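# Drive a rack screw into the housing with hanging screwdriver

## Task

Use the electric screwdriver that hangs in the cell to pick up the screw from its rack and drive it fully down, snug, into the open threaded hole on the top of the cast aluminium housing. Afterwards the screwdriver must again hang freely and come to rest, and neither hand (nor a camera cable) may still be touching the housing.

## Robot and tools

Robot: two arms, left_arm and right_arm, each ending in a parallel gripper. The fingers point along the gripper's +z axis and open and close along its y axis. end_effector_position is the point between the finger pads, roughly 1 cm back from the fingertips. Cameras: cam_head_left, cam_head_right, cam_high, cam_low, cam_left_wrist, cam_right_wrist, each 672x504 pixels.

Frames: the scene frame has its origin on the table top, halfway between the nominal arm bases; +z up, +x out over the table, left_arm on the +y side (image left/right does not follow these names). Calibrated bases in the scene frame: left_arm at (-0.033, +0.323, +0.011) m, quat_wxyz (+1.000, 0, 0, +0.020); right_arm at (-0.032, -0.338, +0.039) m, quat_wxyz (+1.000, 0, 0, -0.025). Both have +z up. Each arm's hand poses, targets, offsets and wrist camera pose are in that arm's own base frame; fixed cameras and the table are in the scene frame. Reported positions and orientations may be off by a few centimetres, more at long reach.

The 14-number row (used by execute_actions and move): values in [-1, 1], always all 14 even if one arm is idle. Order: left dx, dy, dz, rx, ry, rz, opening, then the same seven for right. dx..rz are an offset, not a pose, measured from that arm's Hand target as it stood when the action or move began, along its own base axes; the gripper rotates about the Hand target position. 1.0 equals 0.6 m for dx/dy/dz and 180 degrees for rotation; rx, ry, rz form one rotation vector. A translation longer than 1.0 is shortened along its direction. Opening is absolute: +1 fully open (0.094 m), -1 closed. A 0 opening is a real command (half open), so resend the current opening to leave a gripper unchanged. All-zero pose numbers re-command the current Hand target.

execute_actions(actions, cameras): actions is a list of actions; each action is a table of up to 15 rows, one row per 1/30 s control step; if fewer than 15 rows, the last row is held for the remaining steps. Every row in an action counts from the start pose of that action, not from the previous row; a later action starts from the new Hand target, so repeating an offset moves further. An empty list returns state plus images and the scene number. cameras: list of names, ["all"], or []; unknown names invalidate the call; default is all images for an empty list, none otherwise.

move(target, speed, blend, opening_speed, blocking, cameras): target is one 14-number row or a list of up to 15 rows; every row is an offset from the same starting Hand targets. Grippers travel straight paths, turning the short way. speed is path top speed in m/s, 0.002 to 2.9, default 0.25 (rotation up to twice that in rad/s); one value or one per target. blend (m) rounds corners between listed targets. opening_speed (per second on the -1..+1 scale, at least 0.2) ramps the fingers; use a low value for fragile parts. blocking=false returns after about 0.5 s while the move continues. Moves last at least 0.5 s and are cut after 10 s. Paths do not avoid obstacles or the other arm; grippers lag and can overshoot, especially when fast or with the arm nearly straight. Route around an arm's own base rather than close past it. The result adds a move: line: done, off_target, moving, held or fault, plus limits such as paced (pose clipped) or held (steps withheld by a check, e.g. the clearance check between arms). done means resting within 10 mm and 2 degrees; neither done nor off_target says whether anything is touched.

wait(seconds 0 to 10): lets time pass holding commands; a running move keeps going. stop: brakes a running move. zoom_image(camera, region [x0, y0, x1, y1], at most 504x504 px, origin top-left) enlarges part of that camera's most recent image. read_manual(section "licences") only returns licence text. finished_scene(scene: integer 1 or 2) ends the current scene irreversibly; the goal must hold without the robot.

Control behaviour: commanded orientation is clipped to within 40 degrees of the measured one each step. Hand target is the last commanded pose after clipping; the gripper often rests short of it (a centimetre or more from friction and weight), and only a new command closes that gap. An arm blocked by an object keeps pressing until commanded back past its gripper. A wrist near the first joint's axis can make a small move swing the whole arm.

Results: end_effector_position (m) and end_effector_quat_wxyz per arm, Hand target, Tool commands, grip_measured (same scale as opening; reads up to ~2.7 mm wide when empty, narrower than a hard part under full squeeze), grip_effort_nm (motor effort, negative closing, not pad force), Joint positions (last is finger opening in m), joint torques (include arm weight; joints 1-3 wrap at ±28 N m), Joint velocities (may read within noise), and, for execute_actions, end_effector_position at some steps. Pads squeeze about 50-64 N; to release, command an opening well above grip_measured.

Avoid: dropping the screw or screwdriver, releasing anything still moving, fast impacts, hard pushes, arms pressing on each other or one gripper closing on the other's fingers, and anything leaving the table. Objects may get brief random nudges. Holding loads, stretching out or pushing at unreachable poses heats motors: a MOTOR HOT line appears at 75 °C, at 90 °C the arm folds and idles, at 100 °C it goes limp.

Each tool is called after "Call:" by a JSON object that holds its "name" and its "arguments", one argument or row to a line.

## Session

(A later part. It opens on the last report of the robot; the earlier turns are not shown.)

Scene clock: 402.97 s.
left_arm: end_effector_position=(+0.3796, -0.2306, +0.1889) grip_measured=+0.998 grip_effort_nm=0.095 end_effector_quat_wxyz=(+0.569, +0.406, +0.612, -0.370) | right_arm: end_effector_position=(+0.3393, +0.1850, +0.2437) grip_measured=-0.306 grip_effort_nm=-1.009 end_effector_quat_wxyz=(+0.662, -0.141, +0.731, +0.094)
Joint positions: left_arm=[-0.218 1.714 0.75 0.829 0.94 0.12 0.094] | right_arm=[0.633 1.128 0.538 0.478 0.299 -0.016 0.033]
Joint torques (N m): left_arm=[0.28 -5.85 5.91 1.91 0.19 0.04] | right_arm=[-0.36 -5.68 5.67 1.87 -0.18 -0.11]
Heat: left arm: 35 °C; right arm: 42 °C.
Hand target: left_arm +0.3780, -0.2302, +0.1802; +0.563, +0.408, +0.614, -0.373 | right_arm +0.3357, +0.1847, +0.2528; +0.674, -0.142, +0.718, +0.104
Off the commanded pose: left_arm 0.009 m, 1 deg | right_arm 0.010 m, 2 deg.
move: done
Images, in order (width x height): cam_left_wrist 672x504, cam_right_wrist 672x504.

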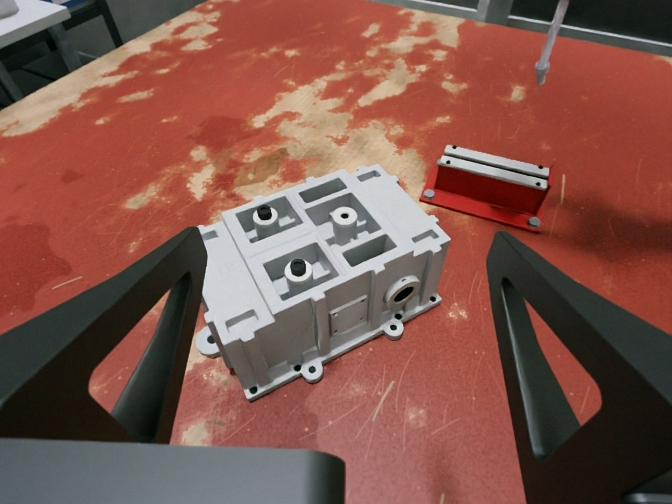

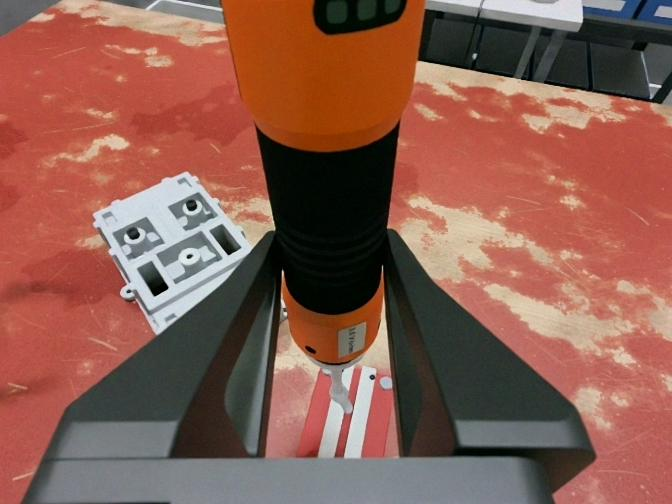

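Call:
{"name": "move", "arguments": {
  "target": [0,0,0,0,0,0,1, 0.0092, 0.0067, -0.163, 0, 0, 0, -0.45],
  "speed": 0.08,
  "cameras": ["cam_right_wrist", "cam_left_wrist"]
}}

Call:
{"name": "zoom_image", "arguments": {
  "camera": "cam_right_wrist",
  "region": [290, 350, 390, 450]
}}

Call:
{"name": "zoom_image", "arguments": {
  "camera": "cam_left_wrist",
  "region": [450, 100, 550, 200]
}}

Scene clock: 443.93 s.
left_arm: end_effector_position=(+0.3796, -0.2306, +0.1889) grip_measured=+0.998 grip_effort_nm=0.105 end_effector_quat_wxyz=(+0.569, +0.406, +0.612, -0.370) | right_arm: end_effector_position=(+0.3432, +0.1883, +0.1585) grip_measured=-0.306 grip_effort_nm=-1.009 end_effector_quat_wxyz=(+0.674, -0.136, +0.719, +0.101)
Joint positions: left_arm=[-0.218 1.714 0.75 0.829 0.94 0.12 0.094] | right_arm=[0.633 1.503 0.308 1.121 0.297 -0.016 0.033]
Joint torques (N m): left_arm=[0.31 -5.86 5.9 1.9 0.2 0.04] | right_arm=[-0.35 -4.19 3.77 1.86 -0.12 -0.07]
Heat: left arm: 35 °C; right arm: 46 °C.
Hand target: left_arm +0.3780, -0.2302, +0.1802; +0.563, +0.408, +0.614, -0.373 | right_arm +0.3412, +0.1888, +0.1552; +0.674, -0.142, +0.717, +0.104
Off the commanded pose: left_arm 0.009 m, 1 deg | right_arm 0.004 m, 1 deg.
move: done
Images, in order (width x height): cam_left_wrist 672x504, cam_right_wrist 672x504.

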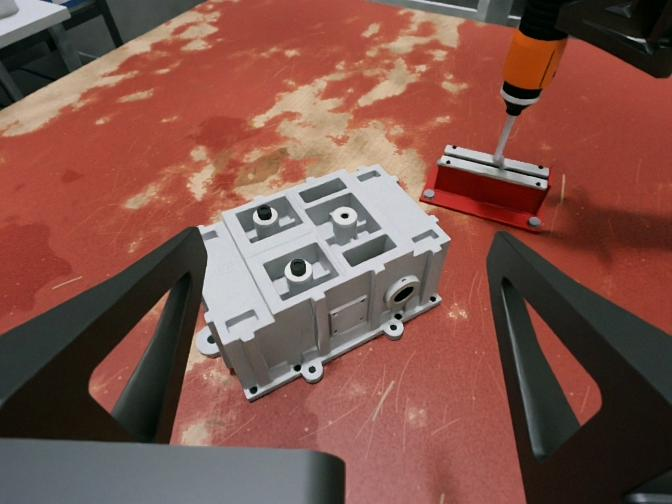

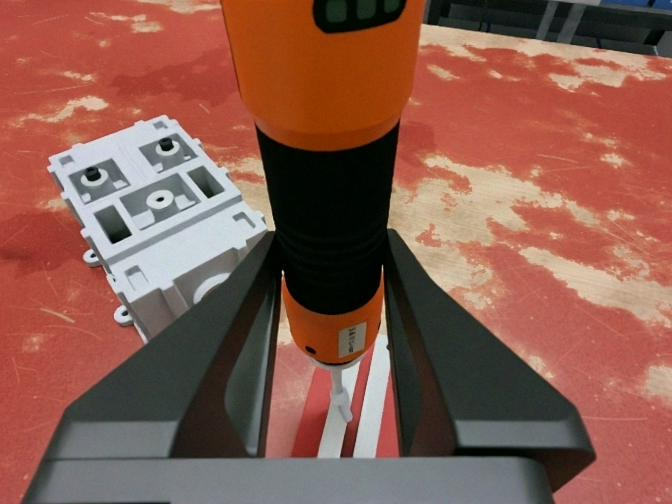

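Scaled by 5.040 from the camera's 672x504 image, which has a finer 960x720 frame.

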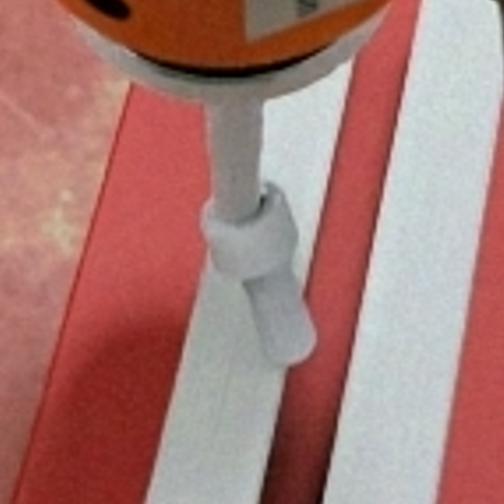

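Scaled by 5.040 from the camera's 672x504 image, which has a finer 960x720 frame.

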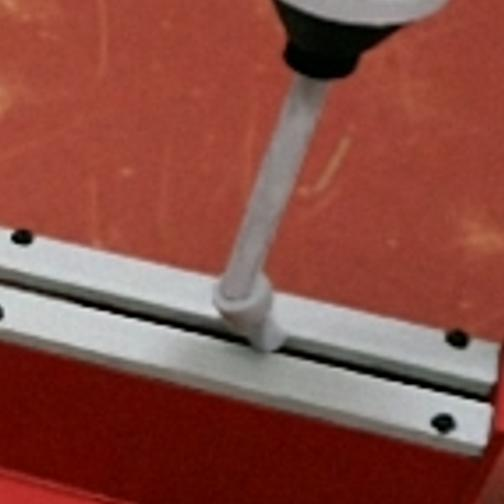

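Call:
{"name": "move", "arguments": {
  "target": [
    [0,0,0,0,0,0,1, 0.0017, -0.0047, 0.05, 0, 0, 0, -0.45],
    [0,0,0,0,0,0,1, 0.0017, -0.0047, 0.0, 0, 0, 0, -0.45]
  ],
  "speed": 0.05,
  "cameras": ["cam_right_wrist", "cam_left_wrist"]
}}

Call:
{"name": "zoom_image", "arguments": {
  "camera": "cam_right_wrist",
  "region": [290, 350, 390, 450]
}}

Call:
{"name": "zoom_image", "arguments": {
  "camera": "cam_left_wrist",
  "region": [450, 100, 550, 200]
}}

Scene clock: 486.10 s.
left_arm: end_effector_position=(+0.3796, -0.2306, +0.1889) grip_measured=+0.998 grip_effort_nm=0.100 end_effector_quat_wxyz=(+0.569, +0.406, +0.612, -0.370) | right_arm: end_effector_position=(+0.3443, +0.1854, +0.1583) grip_measured=-0.306 grip_effort_nm=-1.013 end_effector_quat_wxyz=(+0.674, -0.135, +0.719, +0.100)
Joint positions: left_arm=[-0.218 1.714 0.75 0.829 0.94 0.12 0.094] | right_arm=[0.621 1.5 0.306 1.12 0.287 -0.018 0.033]
Joint torques (N m): left_arm=[0.27 -5.85 5.91 1.92 0.19 0.05] | right_arm=[-0.32 -4.22 3.9 1.87 -0.17 -0.05]
Heat: left arm: 35 °C; right arm: 46 °C.
Hand target: left_arm +0.3780, -0.2302, +0.1802; +0.563, +0.408, +0.614, -0.373 | right_arm +0.3421, +0.1861, +0.1551; +0.674, -0.142, +0.717, +0.104
Off the commanded pose: left_arm 0.009 m, 1 deg | right_arm 0.004 m, 1 deg.
move: done
Images, in order (width x height): cam_left_wrist 672x504, cam_right_wrist 672x504.

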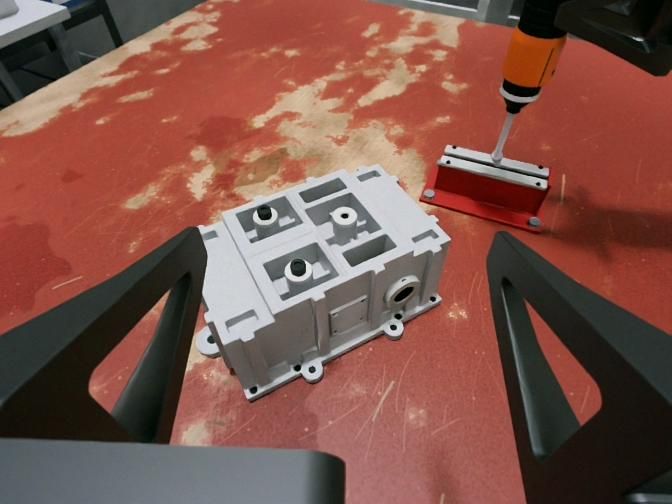

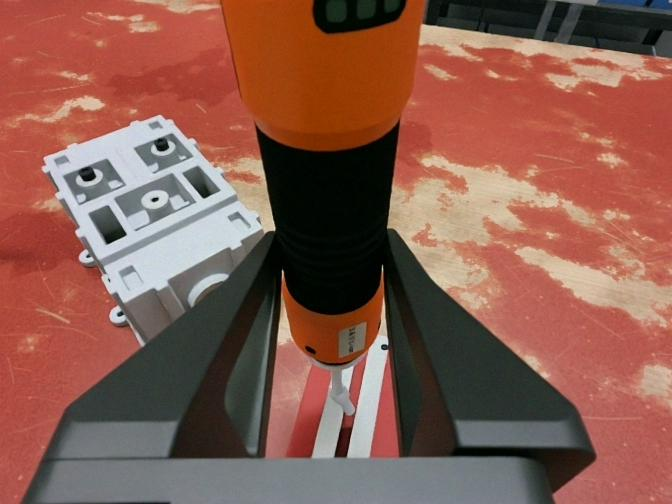

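Scaled by 5.040 from the camera's 672x504 image, which has a finer 960x720 frame.

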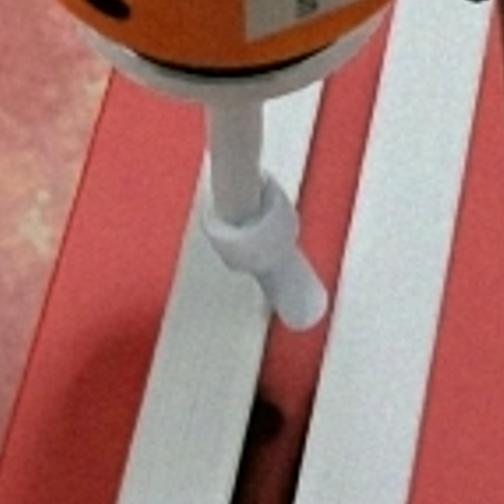

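Scaled by 5.040 from the camera's 672x504 image, which has a finer 960x720 frame.

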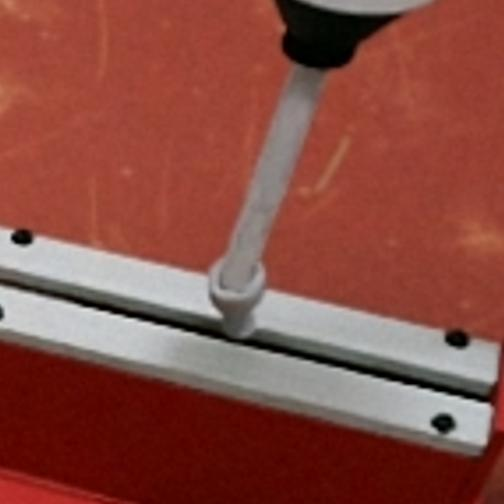

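Call:
{"name": "move", "arguments": {
  "target": [0,0,0,0,0,0,1, 0.0, 0.0, -0.018, 0, 0, 0, -0.45],
  "speed": 0.04,
  "cameras": ["cam_right_wrist", "cam_left_wrist"]
}}

Call:
{"name": "zoom_image", "arguments": {
  "camera": "cam_right_wrist",
  "region": [290, 350, 390, 450]
}}

Call:
{"name": "zoom_image", "arguments": {
  "camera": "cam_left_wrist",
  "region": [450, 100, 550, 200]
}}

Scene clock: 496.10 s.
left_arm: end_effector_position=(+0.3796, -0.2306, +0.1889) grip_measured=+0.998 grip_effort_nm=0.105 end_effector_quat_wxyz=(+0.569, +0.406, +0.612, -0.370) | right_arm: end_effector_position=(+0.3442, +0.1861, +0.1471) grip_measured=-0.306 grip_effort_nm=-1.009 end_effector_quat_wxyz=(+0.674, -0.136, +0.719, +0.101)
Joint positions: left_arm=[-0.218 1.714 0.75 0.829 0.94 0.12 0.094] | right_arm=[0.621 1.57 0.289 1.206 0.283 -0.018 0.033]
Joint torques (N m): left_arm=[0.28 -5.83 5.89 1.91 0.19 0.05] | right_arm=[-0.38 -4.51 3.45 1.81 -0.15 -0.04]
Heat: left arm: 35 °C; right arm: 46 °C.
Hand target: left_arm +0.3780, -0.2302, +0.1802; +0.563, +0.408, +0.614, -0.373 | right_arm +0.3421, +0.1860, +0.1442; +0.674, -0.142, +0.718, +0.104
Off the commanded pose: left_arm 0.009 m, 1 deg | right_arm 0.003 m, 1 deg.
move: done
Images, in order (width x height): cam_left_wrist 672x504, cam_right_wrist 672x504.

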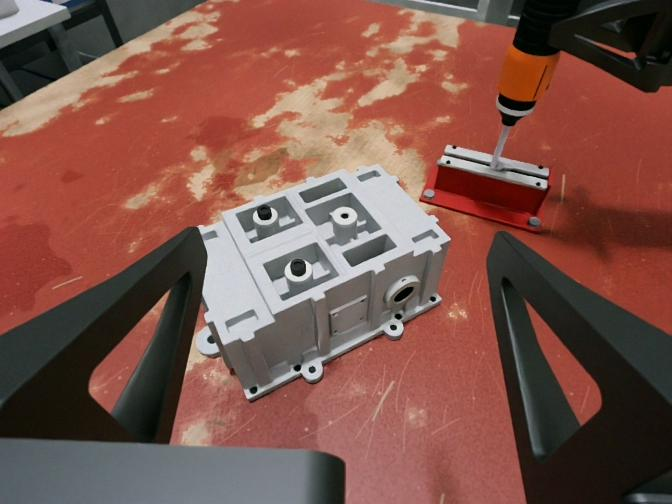

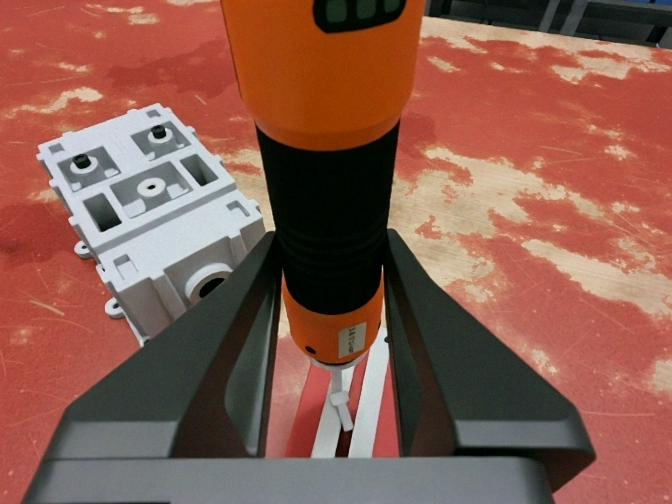

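Scaled by 5.040 from the camera's 672x504 image, which has a finer 960x720 frame.

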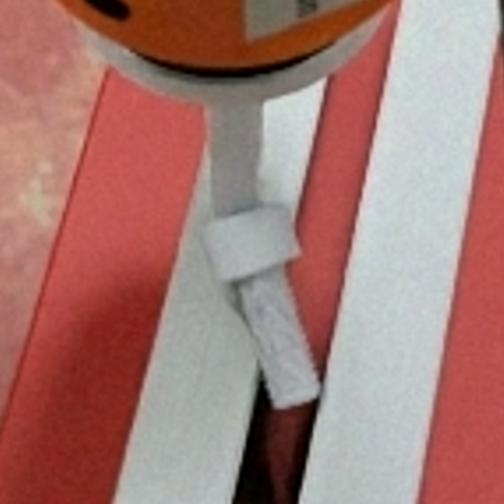

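Scaled by 5.040 from the camera's 672x504 image, which has a finer 960x720 frame.

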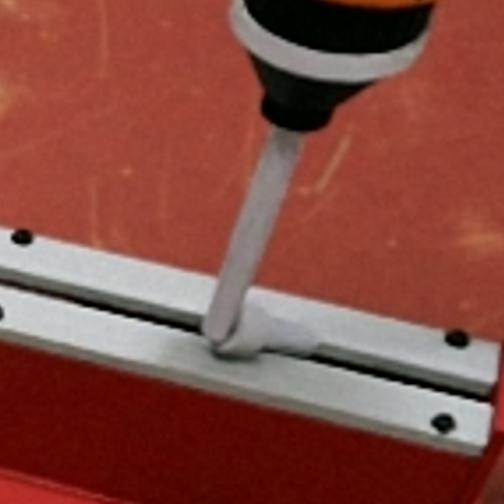

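Call:
{"name": "move", "arguments": {
  "target": [0,0,0,0,0,0,-0.95, 0.0, 0.0, 0.19, 0, 0, 0, -0.45],
  "speed": 0.07,
  "cameras": ["cam_right_wrist", "cam_left_wrist"]
}}

Call:
{"name": "zoom_image", "arguments": {
  "camera": "cam_right_wrist",
  "region": [290, 350, 390, 450]
}}

Call:
{"name": "zoom_image", "arguments": {
  "camera": "cam_left_wrist",
  "region": [450, 0, 600, 150]
}}

Scene clock: 665.50 s.
left_arm: end_effector_position=(+0.3796, -0.2306, +0.1889) grip_measured=-0.948 grip_effort_nm=-0.154 end_effector_quat_wxyz=(+0.569, +0.406, +0.612, -0.370) | right_arm: end_effector_position=(+0.3407, +0.1836, +0.2333) grip_measured=-0.306 grip_effort_nm=-1.009 end_effector_quat_wxyz=(+0.656, -0.145, +0.735, +0.093)
Joint positions: left_arm=[-0.218 1.714 0.75 0.829 0.94 0.12 0.002] | right_arm=[0.621 1.144 0.519 0.497 0.283 -0.019 0.033]
Joint torques (N m): left_arm=[0.31 -5.86 5.89 1.92 0.21 0.05] | right_arm=[-0.38 -5.61 9.77 1.56 -0.13 -0.06]
Heat: left arm: 34 °C; right arm: 46 °C.
Hand target: left_arm +0.3780, -0.2302, +0.1802; +0.563, +0.408, +0.614, -0.373 | right_arm +0.3422, +0.1860, +0.2584; +0.674, -0.142, +0.717, +0.104
Off the commanded pose: left_arm 0.009 m, 1 deg | right_arm 0.025 m, 3 deg.
move: off_target (right_arm)
Images, in order (width x height): cam_left_wrist 672x504, cam_right_wrist 672x504.

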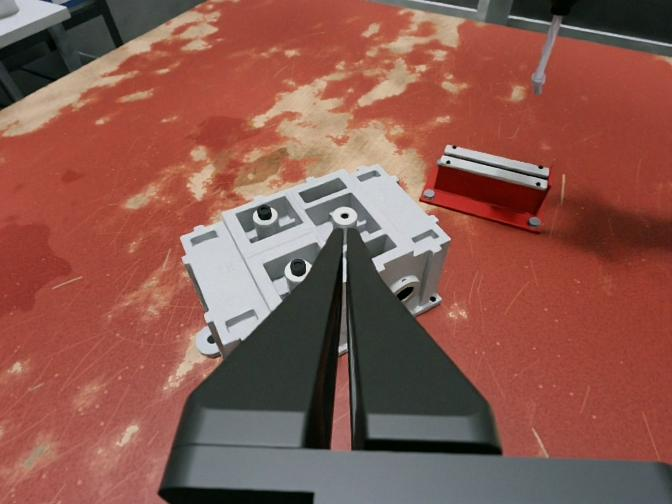

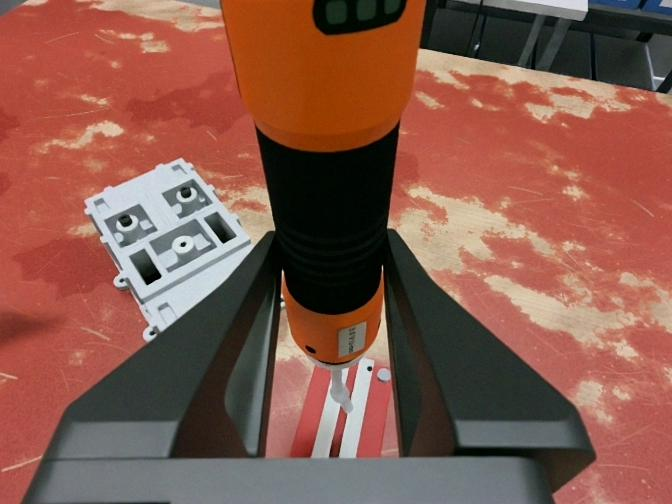

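Scaled by 5.040 from the camera's 672x504 image, which has a finer 960x720 frame.

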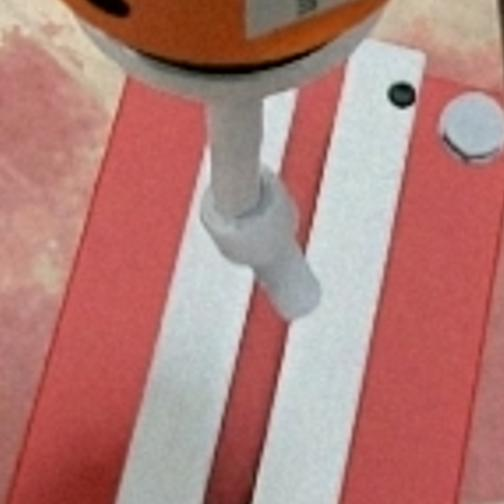

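Scaled by 3.360 from the camera's 672x504 image, which has a finer 960x720 frame.

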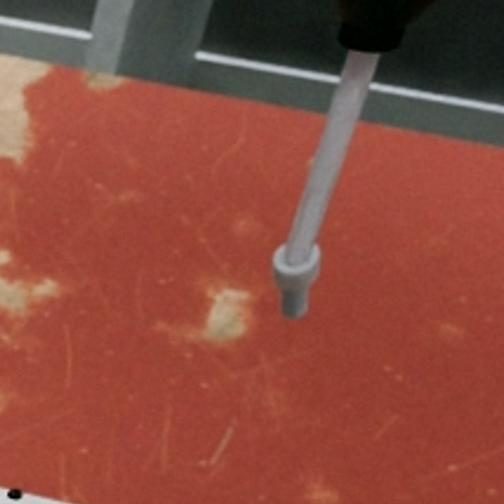

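Call:
{"name": "move", "arguments": {
  "target": [0,0,0,0,0,0,-0.95, 0.0072, -0.0877, -0.1182, 0.121, 0.0171, 0, -0.45],
  "speed": 0.08,
  "cameras": ["cam_right_wrist", "cam_left_wrist", "cam_head_left"]
}}

Call:
{"name": "zoom_image", "arguments": {
  "camera": "cam_right_wrist",
  "region": [280, 340, 400, 460]
}}

Call:
{"name": "zoom_image", "arguments": {
  "camera": "cam_left_wrist",
  "region": [430, 50, 560, 180]
}}

Scene clock: 803.10 s.
left_arm: end_effector_position=(+0.3796, -0.2306, +0.1889) grip_measured=-0.948 grip_effort_nm=-0.159 end_effector_quat_wxyz=(+0.569, +0.406, +0.612, -0.370) | right_arm: end_effector_position=(+0.3485, +0.1334, +0.1874) grip_measured=-0.306 grip_effort_nm=-1.013 end_effector_quat_wxyz=(+0.668, -0.011, +0.707, +0.232)
Joint positions: left_arm=[-0.218 1.714 0.75 0.829 0.94 0.12 0.002] | right_arm=[0.374 1.323 0.248 1.074 0.024 0.318 0.033]
Joint torques (N m): left_arm=[0.31 -5.85 5.9 1.92 0.2 0.05] | right_arm=[-0.61 -3.32 4.37 1.9 -0.14 0.17]
Heat: left arm: 34 °C; right arm: 46 °C.
Hand target: left_arm +0.3780, -0.2302, +0.1802; +0.563, +0.408, +0.614, -0.373 | right_arm +0.3465, +0.1333, +0.1874; +0.669, -0.010, +0.703, +0.241
Off the commanded pose: left_arm 0.009 m, 1 deg | right_arm 0.002 m, 1 deg.
move: done
Images, in order (width x height): cam_head_left 672x504, cam_left_wrist 672x504, cam_right_wrist 672x504.

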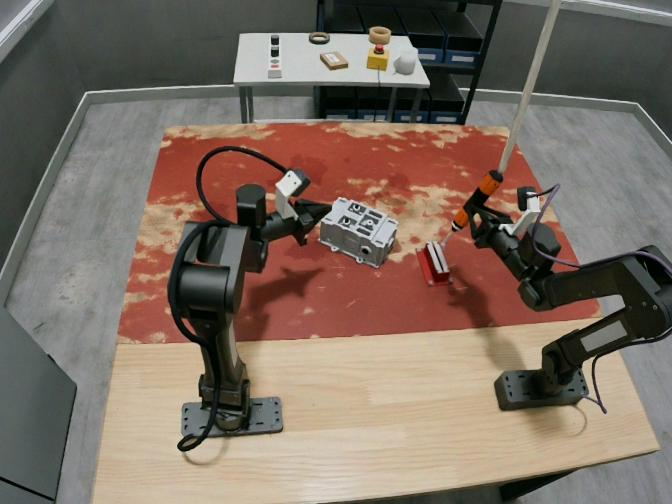

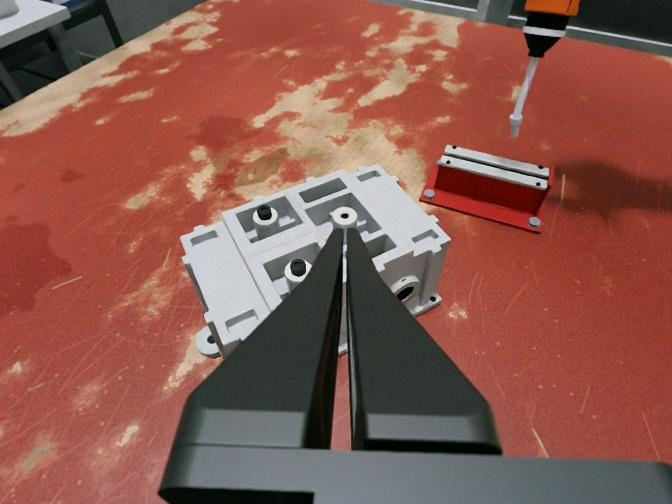

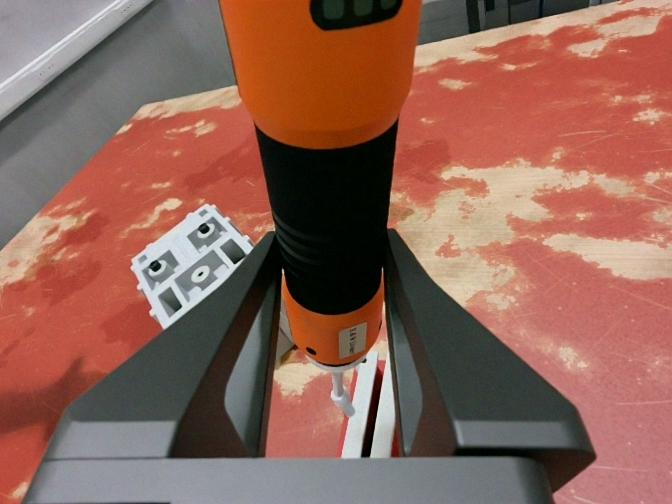

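Scaled by 4.200 from the camera's 672x504 image, which has a finer 960x720 frame.

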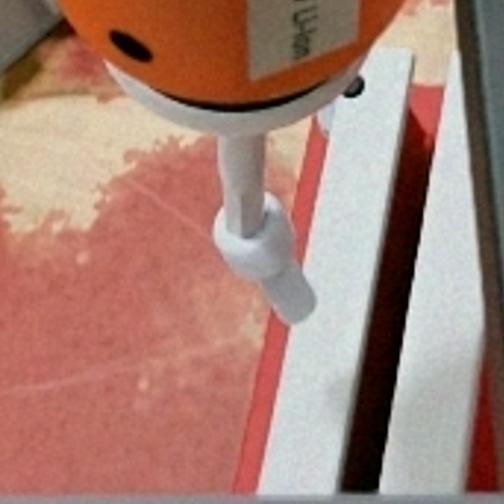

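Scaled by 3.877 from the camera's 672x504 image, which has a finer 960x720 frame.

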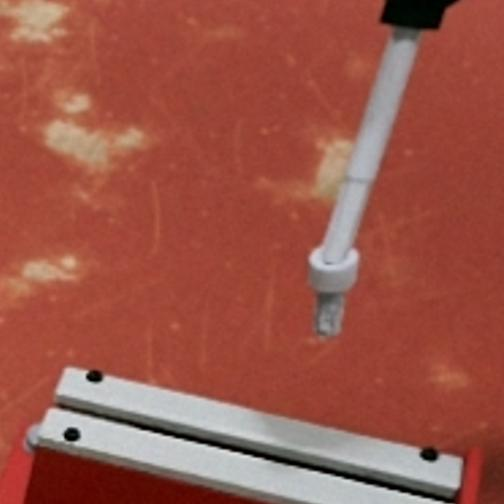

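Call:
{"name": "move", "arguments": {
  "target": [0,0,0,0,0,0,-0.95, -0.0013, 0.0095, -0.05, 0, 0, 0, -0.45],
  "speed": 0.06,
  "cameras": ["cam_right_wrist", "cam_left_wrist"]
}}

Call:
{"name": "zoom_image", "arguments": {
  "camera": "cam_right_wrist",
  "region": [300, 360, 400, 460]
}}

Call:
{"name": "zoom_image", "arguments": {
  "camera": "cam_left_wrist",
  "region": [450, 80, 560, 190]
}}

Scene clock: 843.53 s.
left_arm: end_effector_position=(+0.3796, -0.2306, +0.1889) grip_measured=-0.948 grip_effort_nm=-0.149 end_effector_quat_wxyz=(+0.569, +0.406, +0.612, -0.370) | right_arm: end_effector_position=(+0.3484, +0.1390, +0.1529) grip_measured=-0.306 grip_effort_nm=-1.013 end_effector_quat_wxyz=(+0.661, -0.015, +0.713, +0.234)
Joint positions: left_arm=[-0.218 1.714 0.75 0.829 0.94 0.12 0.002] | right_arm=[0.391 1.543 0.201 1.325 0.03 0.32 0.033]
Joint torques (N m): left_arm=[0.28 -5.83 5.87 1.91 0.19 0.04] | right_arm=[0.49 -3.89 3.14 2.13 0.1 0.13]
Heat: left arm: 34 °C; right arm: 47 °C.
Hand target: left_arm +0.3780, -0.2302, +0.1802; +0.563, +0.408, +0.614, -0.373 | right_arm +0.3456, +0.1390, +0.1573; +0.669, -0.010, +0.703, +0.241
Off the commanded pose: left_arm 0.009 m, 1 deg | right_arm 0.005 m, 2 deg.
move: done
Images, in order (width x height): cam_left_wrist 672x504, cam_right_wrist 672x504.

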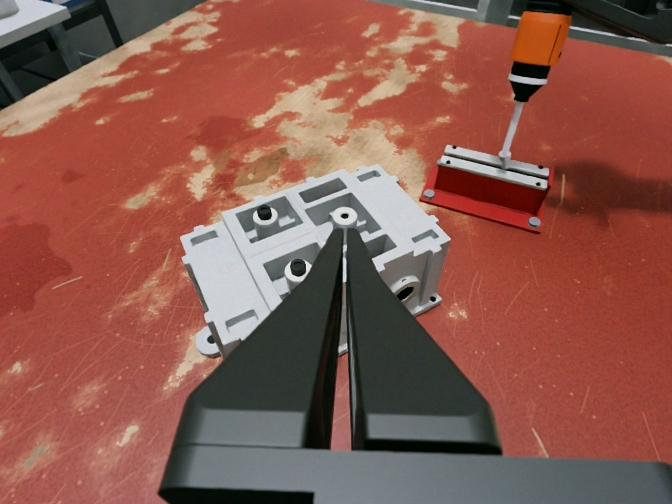

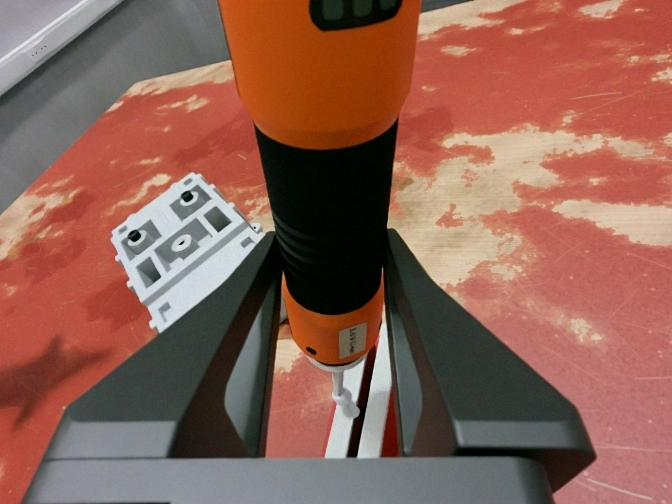

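Scaled by 5.040 from the camera's 672x504 image, which has a finer 960x720 frame.

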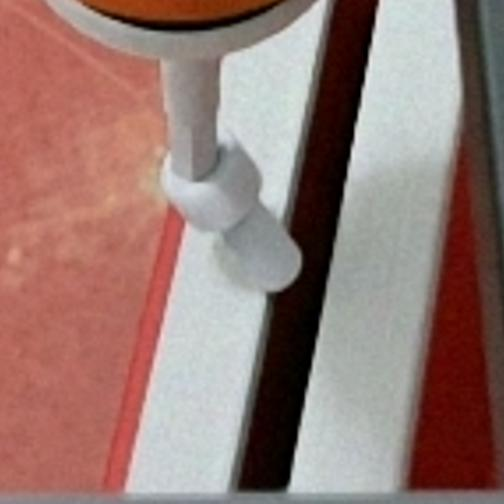

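Scaled by 4.582 from the camera's 672x504 image, which has a finer 960x720 frame.

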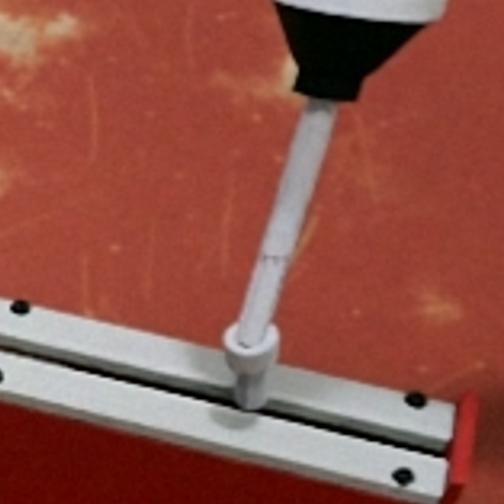

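Call:
{"name": "move", "arguments": {
  "target": [
    [0,0,0,0,0,0,-0.95, 0.0006, -0.0042, 0.04, 0, 0, 0, -0.45],
    [0,0,0,0,0,0,-0.95, 0.0006, -0.0042, 0.0, 0, 0, 0, -0.45]
  ],
  "speed": 0.05,
  "cameras": ["cam_right_wrist", "cam_left_wrist"]
}}

Call:
{"name": "zoom_image", "arguments": {
  "camera": "cam_right_wrist",
  "region": [300, 360, 400, 460]
}}

Call:
{"name": "zoom_image", "arguments": {
  "camera": "cam_left_wrist",
  "region": [450, 80, 560, 190]
}}

Scene clock: 873.90 s.
left_arm: end_effector_position=(+0.3796, -0.2306, +0.1889) grip_measured=-0.948 grip_effort_nm=-0.154 end_effector_quat_wxyz=(+0.569, +0.406, +0.612, -0.370) | right_arm: end_effector_position=(+0.3483, +0.1389, +0.1543) grip_measured=-0.306 grip_effort_nm=-1.009 end_effector_quat_wxyz=(+0.662, -0.015, +0.712, +0.234)
Joint positions: left_arm=[-0.218 1.714 0.75 0.829 0.94 0.12 0.002] | right_arm=[0.391 1.539 0.201 1.325 0.03 0.32 0.033]
Joint torques (N m): left_arm=[0.29 -5.85 5.93 1.91 0.18 0.06] | right_arm=[-0.53 -3.79 2.97 2.07 -0.02 0.12]
Heat: left arm: 34 °C; right arm: 50 °C.
Hand target: left_arm +0.3780, -0.2302, +0.1802; +0.563, +0.408, +0.614, -0.373 | right_arm +0.3460, +0.1365, +0.1573; +0.669, -0.010, +0.703, +0.241
Off the commanded pose: left_arm 0.009 m, 1 deg | right_arm 0.005 m, 2 deg.
move: done
Images, in order (width x height): cam_left_wrist 672x504, cam_right_wrist 672x504.

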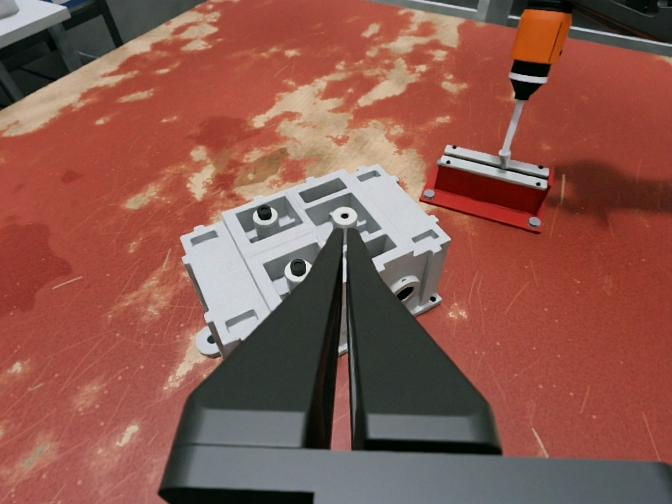

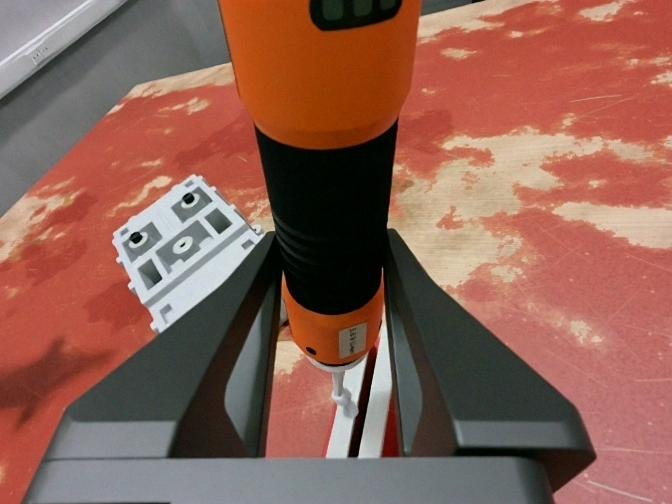

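Scaled by 5.040 from the camera's 672x504 image, which has a finer 960x720 frame.

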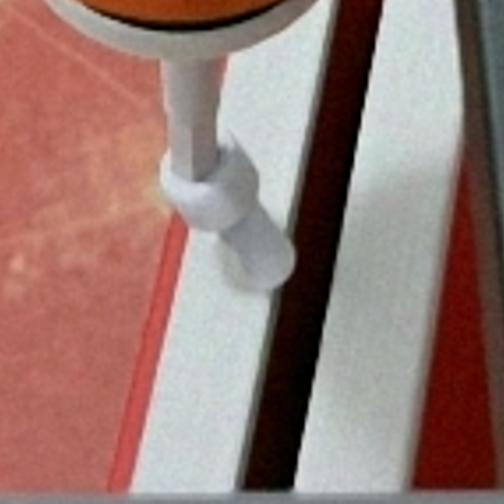

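Scaled by 4.582 from the camera's 672x504 image, which has a finer 960x720 frame.

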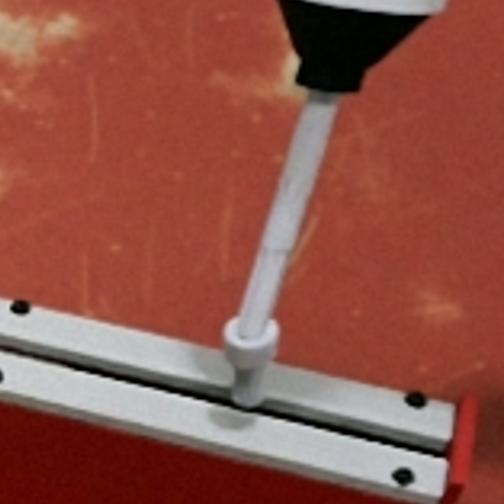

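Call:
{"name": "move", "arguments": {
  "target": [
    [0,0,0,0,0,0,-0.95, 0.0, -0.008, 0.03, 0, 0, 0, -0.45],
    [0,0,0,0,0,0,-0.95, 0.0, -0.006, -0.003, 0, 0, 0, -0.45]
  ],
  "speed": 0.05,
  "cameras": ["cam_right_wrist", "cam_left_wrist"]
}}

Call:
{"name": "zoom_image", "arguments": {
  "camera": "cam_right_wrist",
  "region": [300, 360, 400, 460]
}}

Call:
{"name": "zoom_image", "arguments": {
  "camera": "cam_left_wrist",
  "region": [450, 80, 560, 190]
}}

Scene clock: 885.67 s.
left_arm: end_effector_position=(+0.3796, -0.2306, +0.1889) grip_measured=-0.948 grip_effort_nm=-0.154 end_effector_quat_wxyz=(+0.569, +0.406, +0.612, -0.370) | right_arm: end_effector_position=(+0.3496, +0.1325, +0.1516) grip_measured=-0.306 grip_effort_nm=-1.009 end_effector_quat_wxyz=(+0.662, -0.010, +0.713, +0.231)
Joint positions: left_arm=[-0.218 1.714 0.75 0.829 0.94 0.12 0.002] | right_arm=[0.369 1.551 0.194 1.34 0.019 0.323 0.033]
Joint torques (N m): left_arm=[0.32 -5.85 5.91 1.91 0.22 0.05] | right_arm=[-0.05 -4 2.82 2.11 -0.13 0.11]
Heat: left arm: 34 °C; right arm: 51 °C.
Hand target: left_arm +0.3780, -0.2302, +0.1802; +0.563, +0.408, +0.614, -0.373 | right_arm +0.3461, +0.1328, +0.1556; +0.669, -0.010, +0.703, +0.241
Off the commanded pose: left_arm 0.009 m, 1 deg | right_arm 0.005 m, 2 deg.
move: done
Images, in order (width x height): cam_left_wrist 672x504, cam_right_wrist 672x504.

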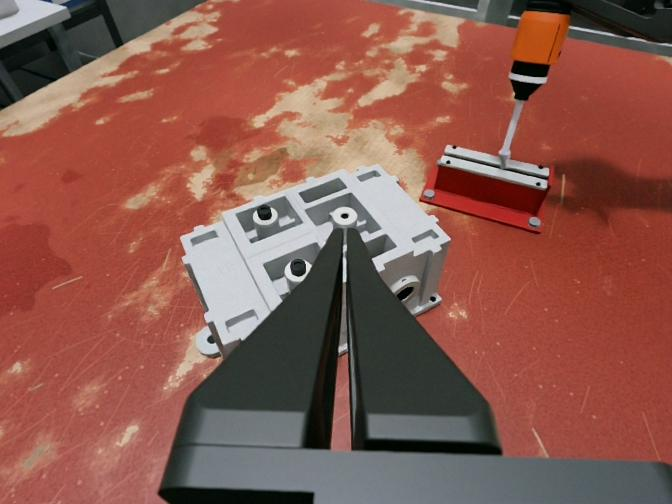

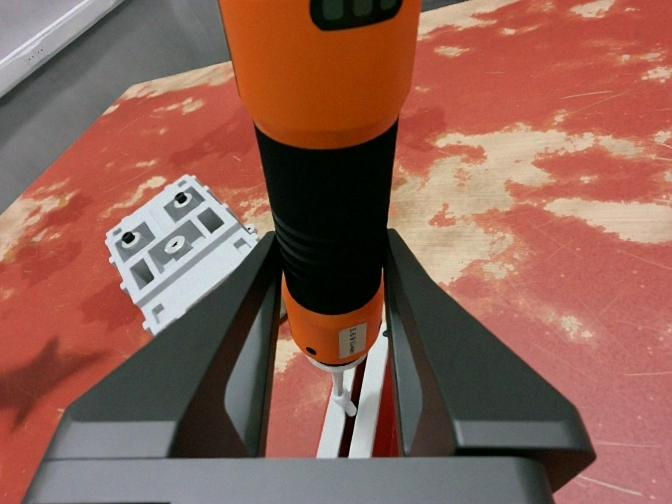

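Scaled by 5.040 from the camera's 672x504 image, which has a finer 960x720 frame.

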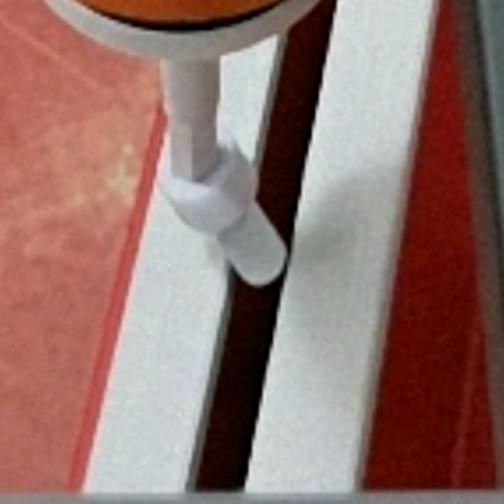

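Scaled by 4.582 from the camera's 672x504 image, which has a finer 960x720 frame.

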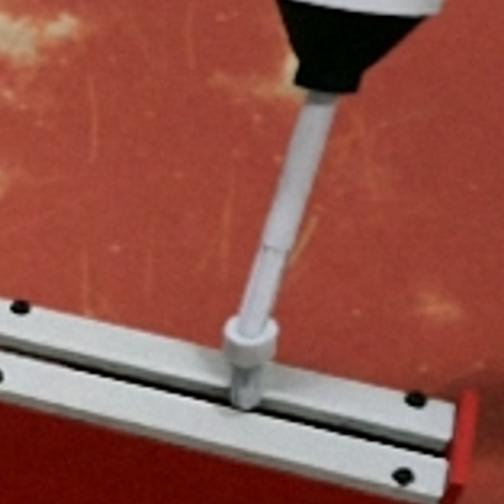

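Call:
{"name": "move", "arguments": {
  "target": [0,0,0,0,0,0,-0.95, 0.0, 0.0, -0.022, 0, 0, 0, -0.45],
  "speed": 0.04,
  "cameras": ["cam_right_wrist", "cam_left_wrist"]
}}

Call:
{"name": "zoom_image", "arguments": {
  "camera": "cam_right_wrist",
  "region": [300, 360, 400, 460]
}}

Call:
{"name": "zoom_image", "arguments": {
  "camera": "cam_left_wrist",
  "region": [450, 80, 560, 190]
}}

Scene clock: 897.20 s.
left_arm: end_effector_position=(+0.3796, -0.2306, +0.1889) grip_measured=-0.948 grip_effort_nm=-0.154 end_effector_quat_wxyz=(+0.569, +0.406, +0.612, -0.370) | right_arm: end_effector_position=(+0.3502, +0.1327, +0.1391) grip_measured=-0.306 grip_effort_nm=-1.018 end_effector_quat_wxyz=(+0.662, -0.010, +0.712, +0.231)
Joint positions: left_arm=[-0.218 1.714 0.75 0.829 0.94 0.12 0.002] | right_arm=[0.369 1.662 0.182 1.465 0.019 0.322 0.033]
Joint torques (N m): left_arm=[0.32 -5.83 5.89 1.92 0.2 0.05] | right_arm=[-0.05 -4.03 2.18 2.17 -0.11 0.13]
Heat: left arm: 34 °C; right arm: 50 °C.
Hand target: left_arm +0.3780, -0.2302, +0.1802; +0.563, +0.408, +0.614, -0.373 | right_arm +0.3461, +0.1328, +0.1423; +0.669, -0.010, +0.703, +0.241
Off the commanded pose: left_arm 0.009 m, 1 deg | right_arm 0.005 m, 2 deg.
move: done
Images, in order (width x height): cam_left_wrist 672x504, cam_right_wrist 672x504.

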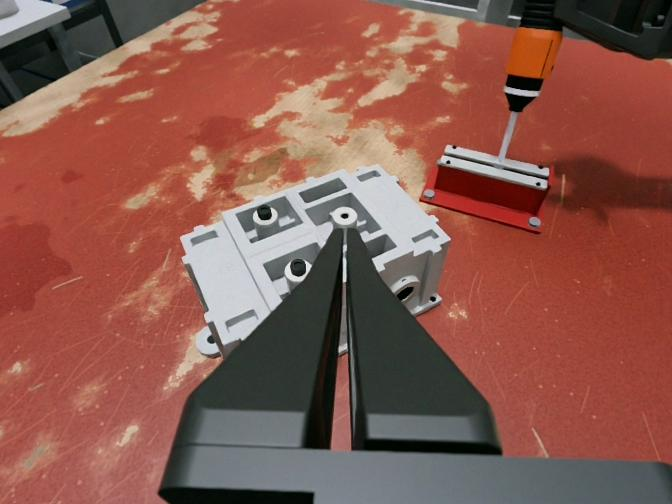

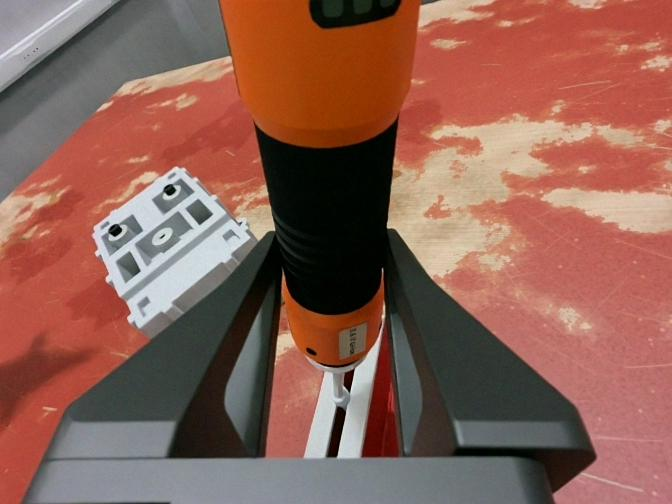

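Scaled by 5.040 from the camera's 672x504 image, which has a finer 960x720 frame.

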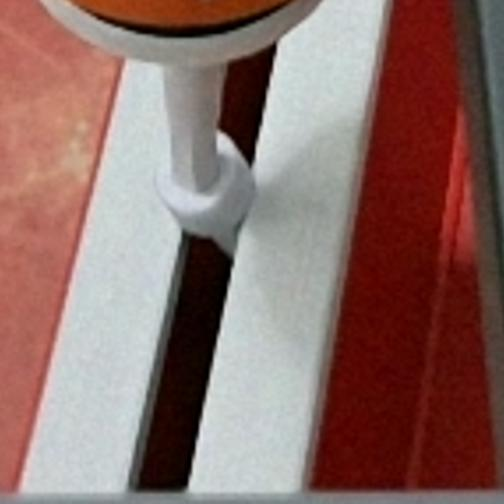

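Scaled by 4.582 from the camera's 672x504 image, which has a finer 960x720 frame.

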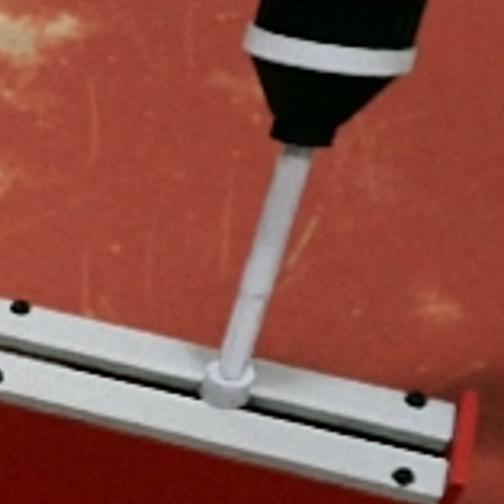

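Call:
{"name": "move", "arguments": {
  "target": [0,0,0,0,0,0,-0.95, -0.0063, 0.076, 0.002, -0.121, -0.0171, 0, -0.45],
  "speed": 0.05,
  "cameras": ["cam_right_wrist", "cam_left_wrist"]
}}

Call:
{"name": "zoom_image", "arguments": {
  "camera": "cam_right_wrist",
  "region": [290, 350, 390, 450]
}}

Call:
{"name": "zoom_image", "arguments": {
  "camera": "cam_left_wrist",
  "region": [450, 80, 560, 190]
}}

Scene clock: 913.57 s.
left_arm: end_effector_position=(+0.3796, -0.2306, +0.1889) grip_measured=-0.948 grip_effort_nm=-0.154 end_effector_quat_wxyz=(+0.569, +0.406, +0.612, -0.370) | right_arm: end_effector_position=(+0.3408, +0.1752, +0.1431) grip_measured=-0.306 grip_effort_nm=-1.009 end_effector_quat_wxyz=(+0.679, -0.136, +0.713, +0.108)
Joint positions: left_arm=[-0.218 1.714 0.75 0.829 0.94 0.12 0.002] | right_arm=[0.58 1.59 0.242 1.292 0.234 -0.019 0.033]
Joint torques (N m): left_arm=[0.31 -5.85 5.87 1.91 0.19 0.06] | right_arm=[0.59 -6.69 5.45 1.19 0.04 -0.11]
Heat: left arm: 34 °C; right arm: 50 °C.
Hand target: left_arm +0.3780, -0.2302, +0.1802; +0.563, +0.408, +0.614, -0.373 | right_arm +0.3423, +0.1786, +0.1436; +0.674, -0.142, +0.717, +0.104
Off the commanded pose: left_arm 0.009 m, 1 deg | right_arm 0.004 m, 1 deg.
move: done
Images, in order (width x height): cam_left_wrist 672x504, cam_right_wrist 672x504.

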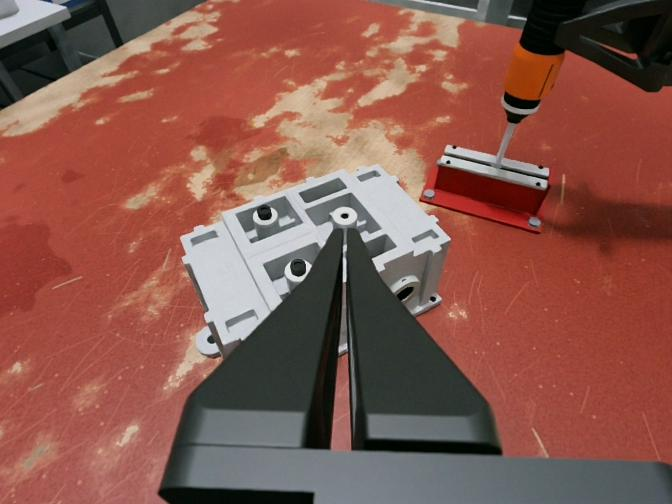

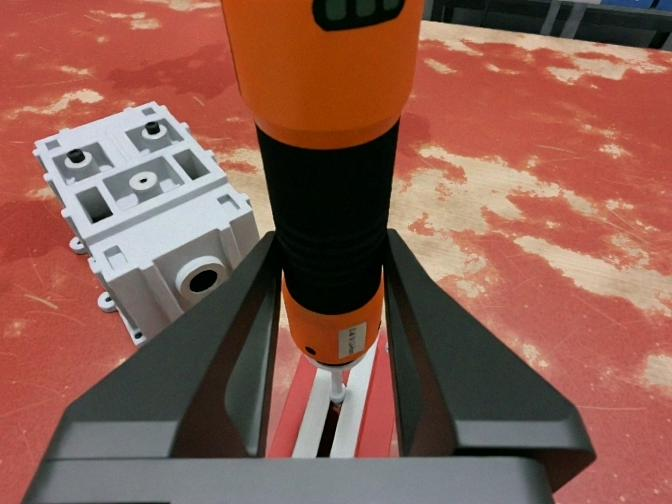

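Scaled by 5.040 from the camera's 672x504 image, which has a finer 960x720 frame.

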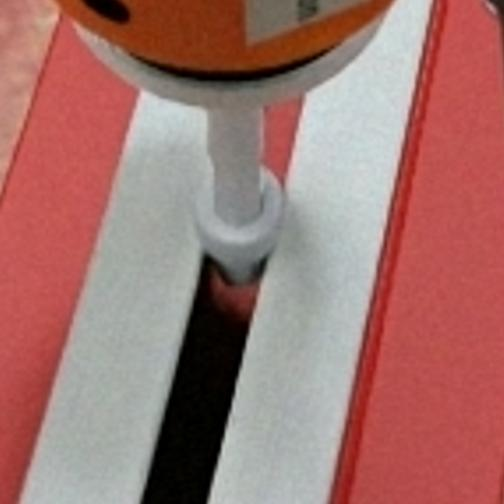

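Scaled by 4.582 from the camera's 672x504 image, which has a finer 960x720 frame.

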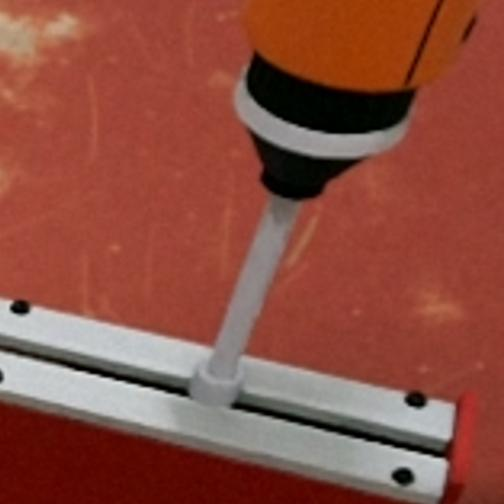

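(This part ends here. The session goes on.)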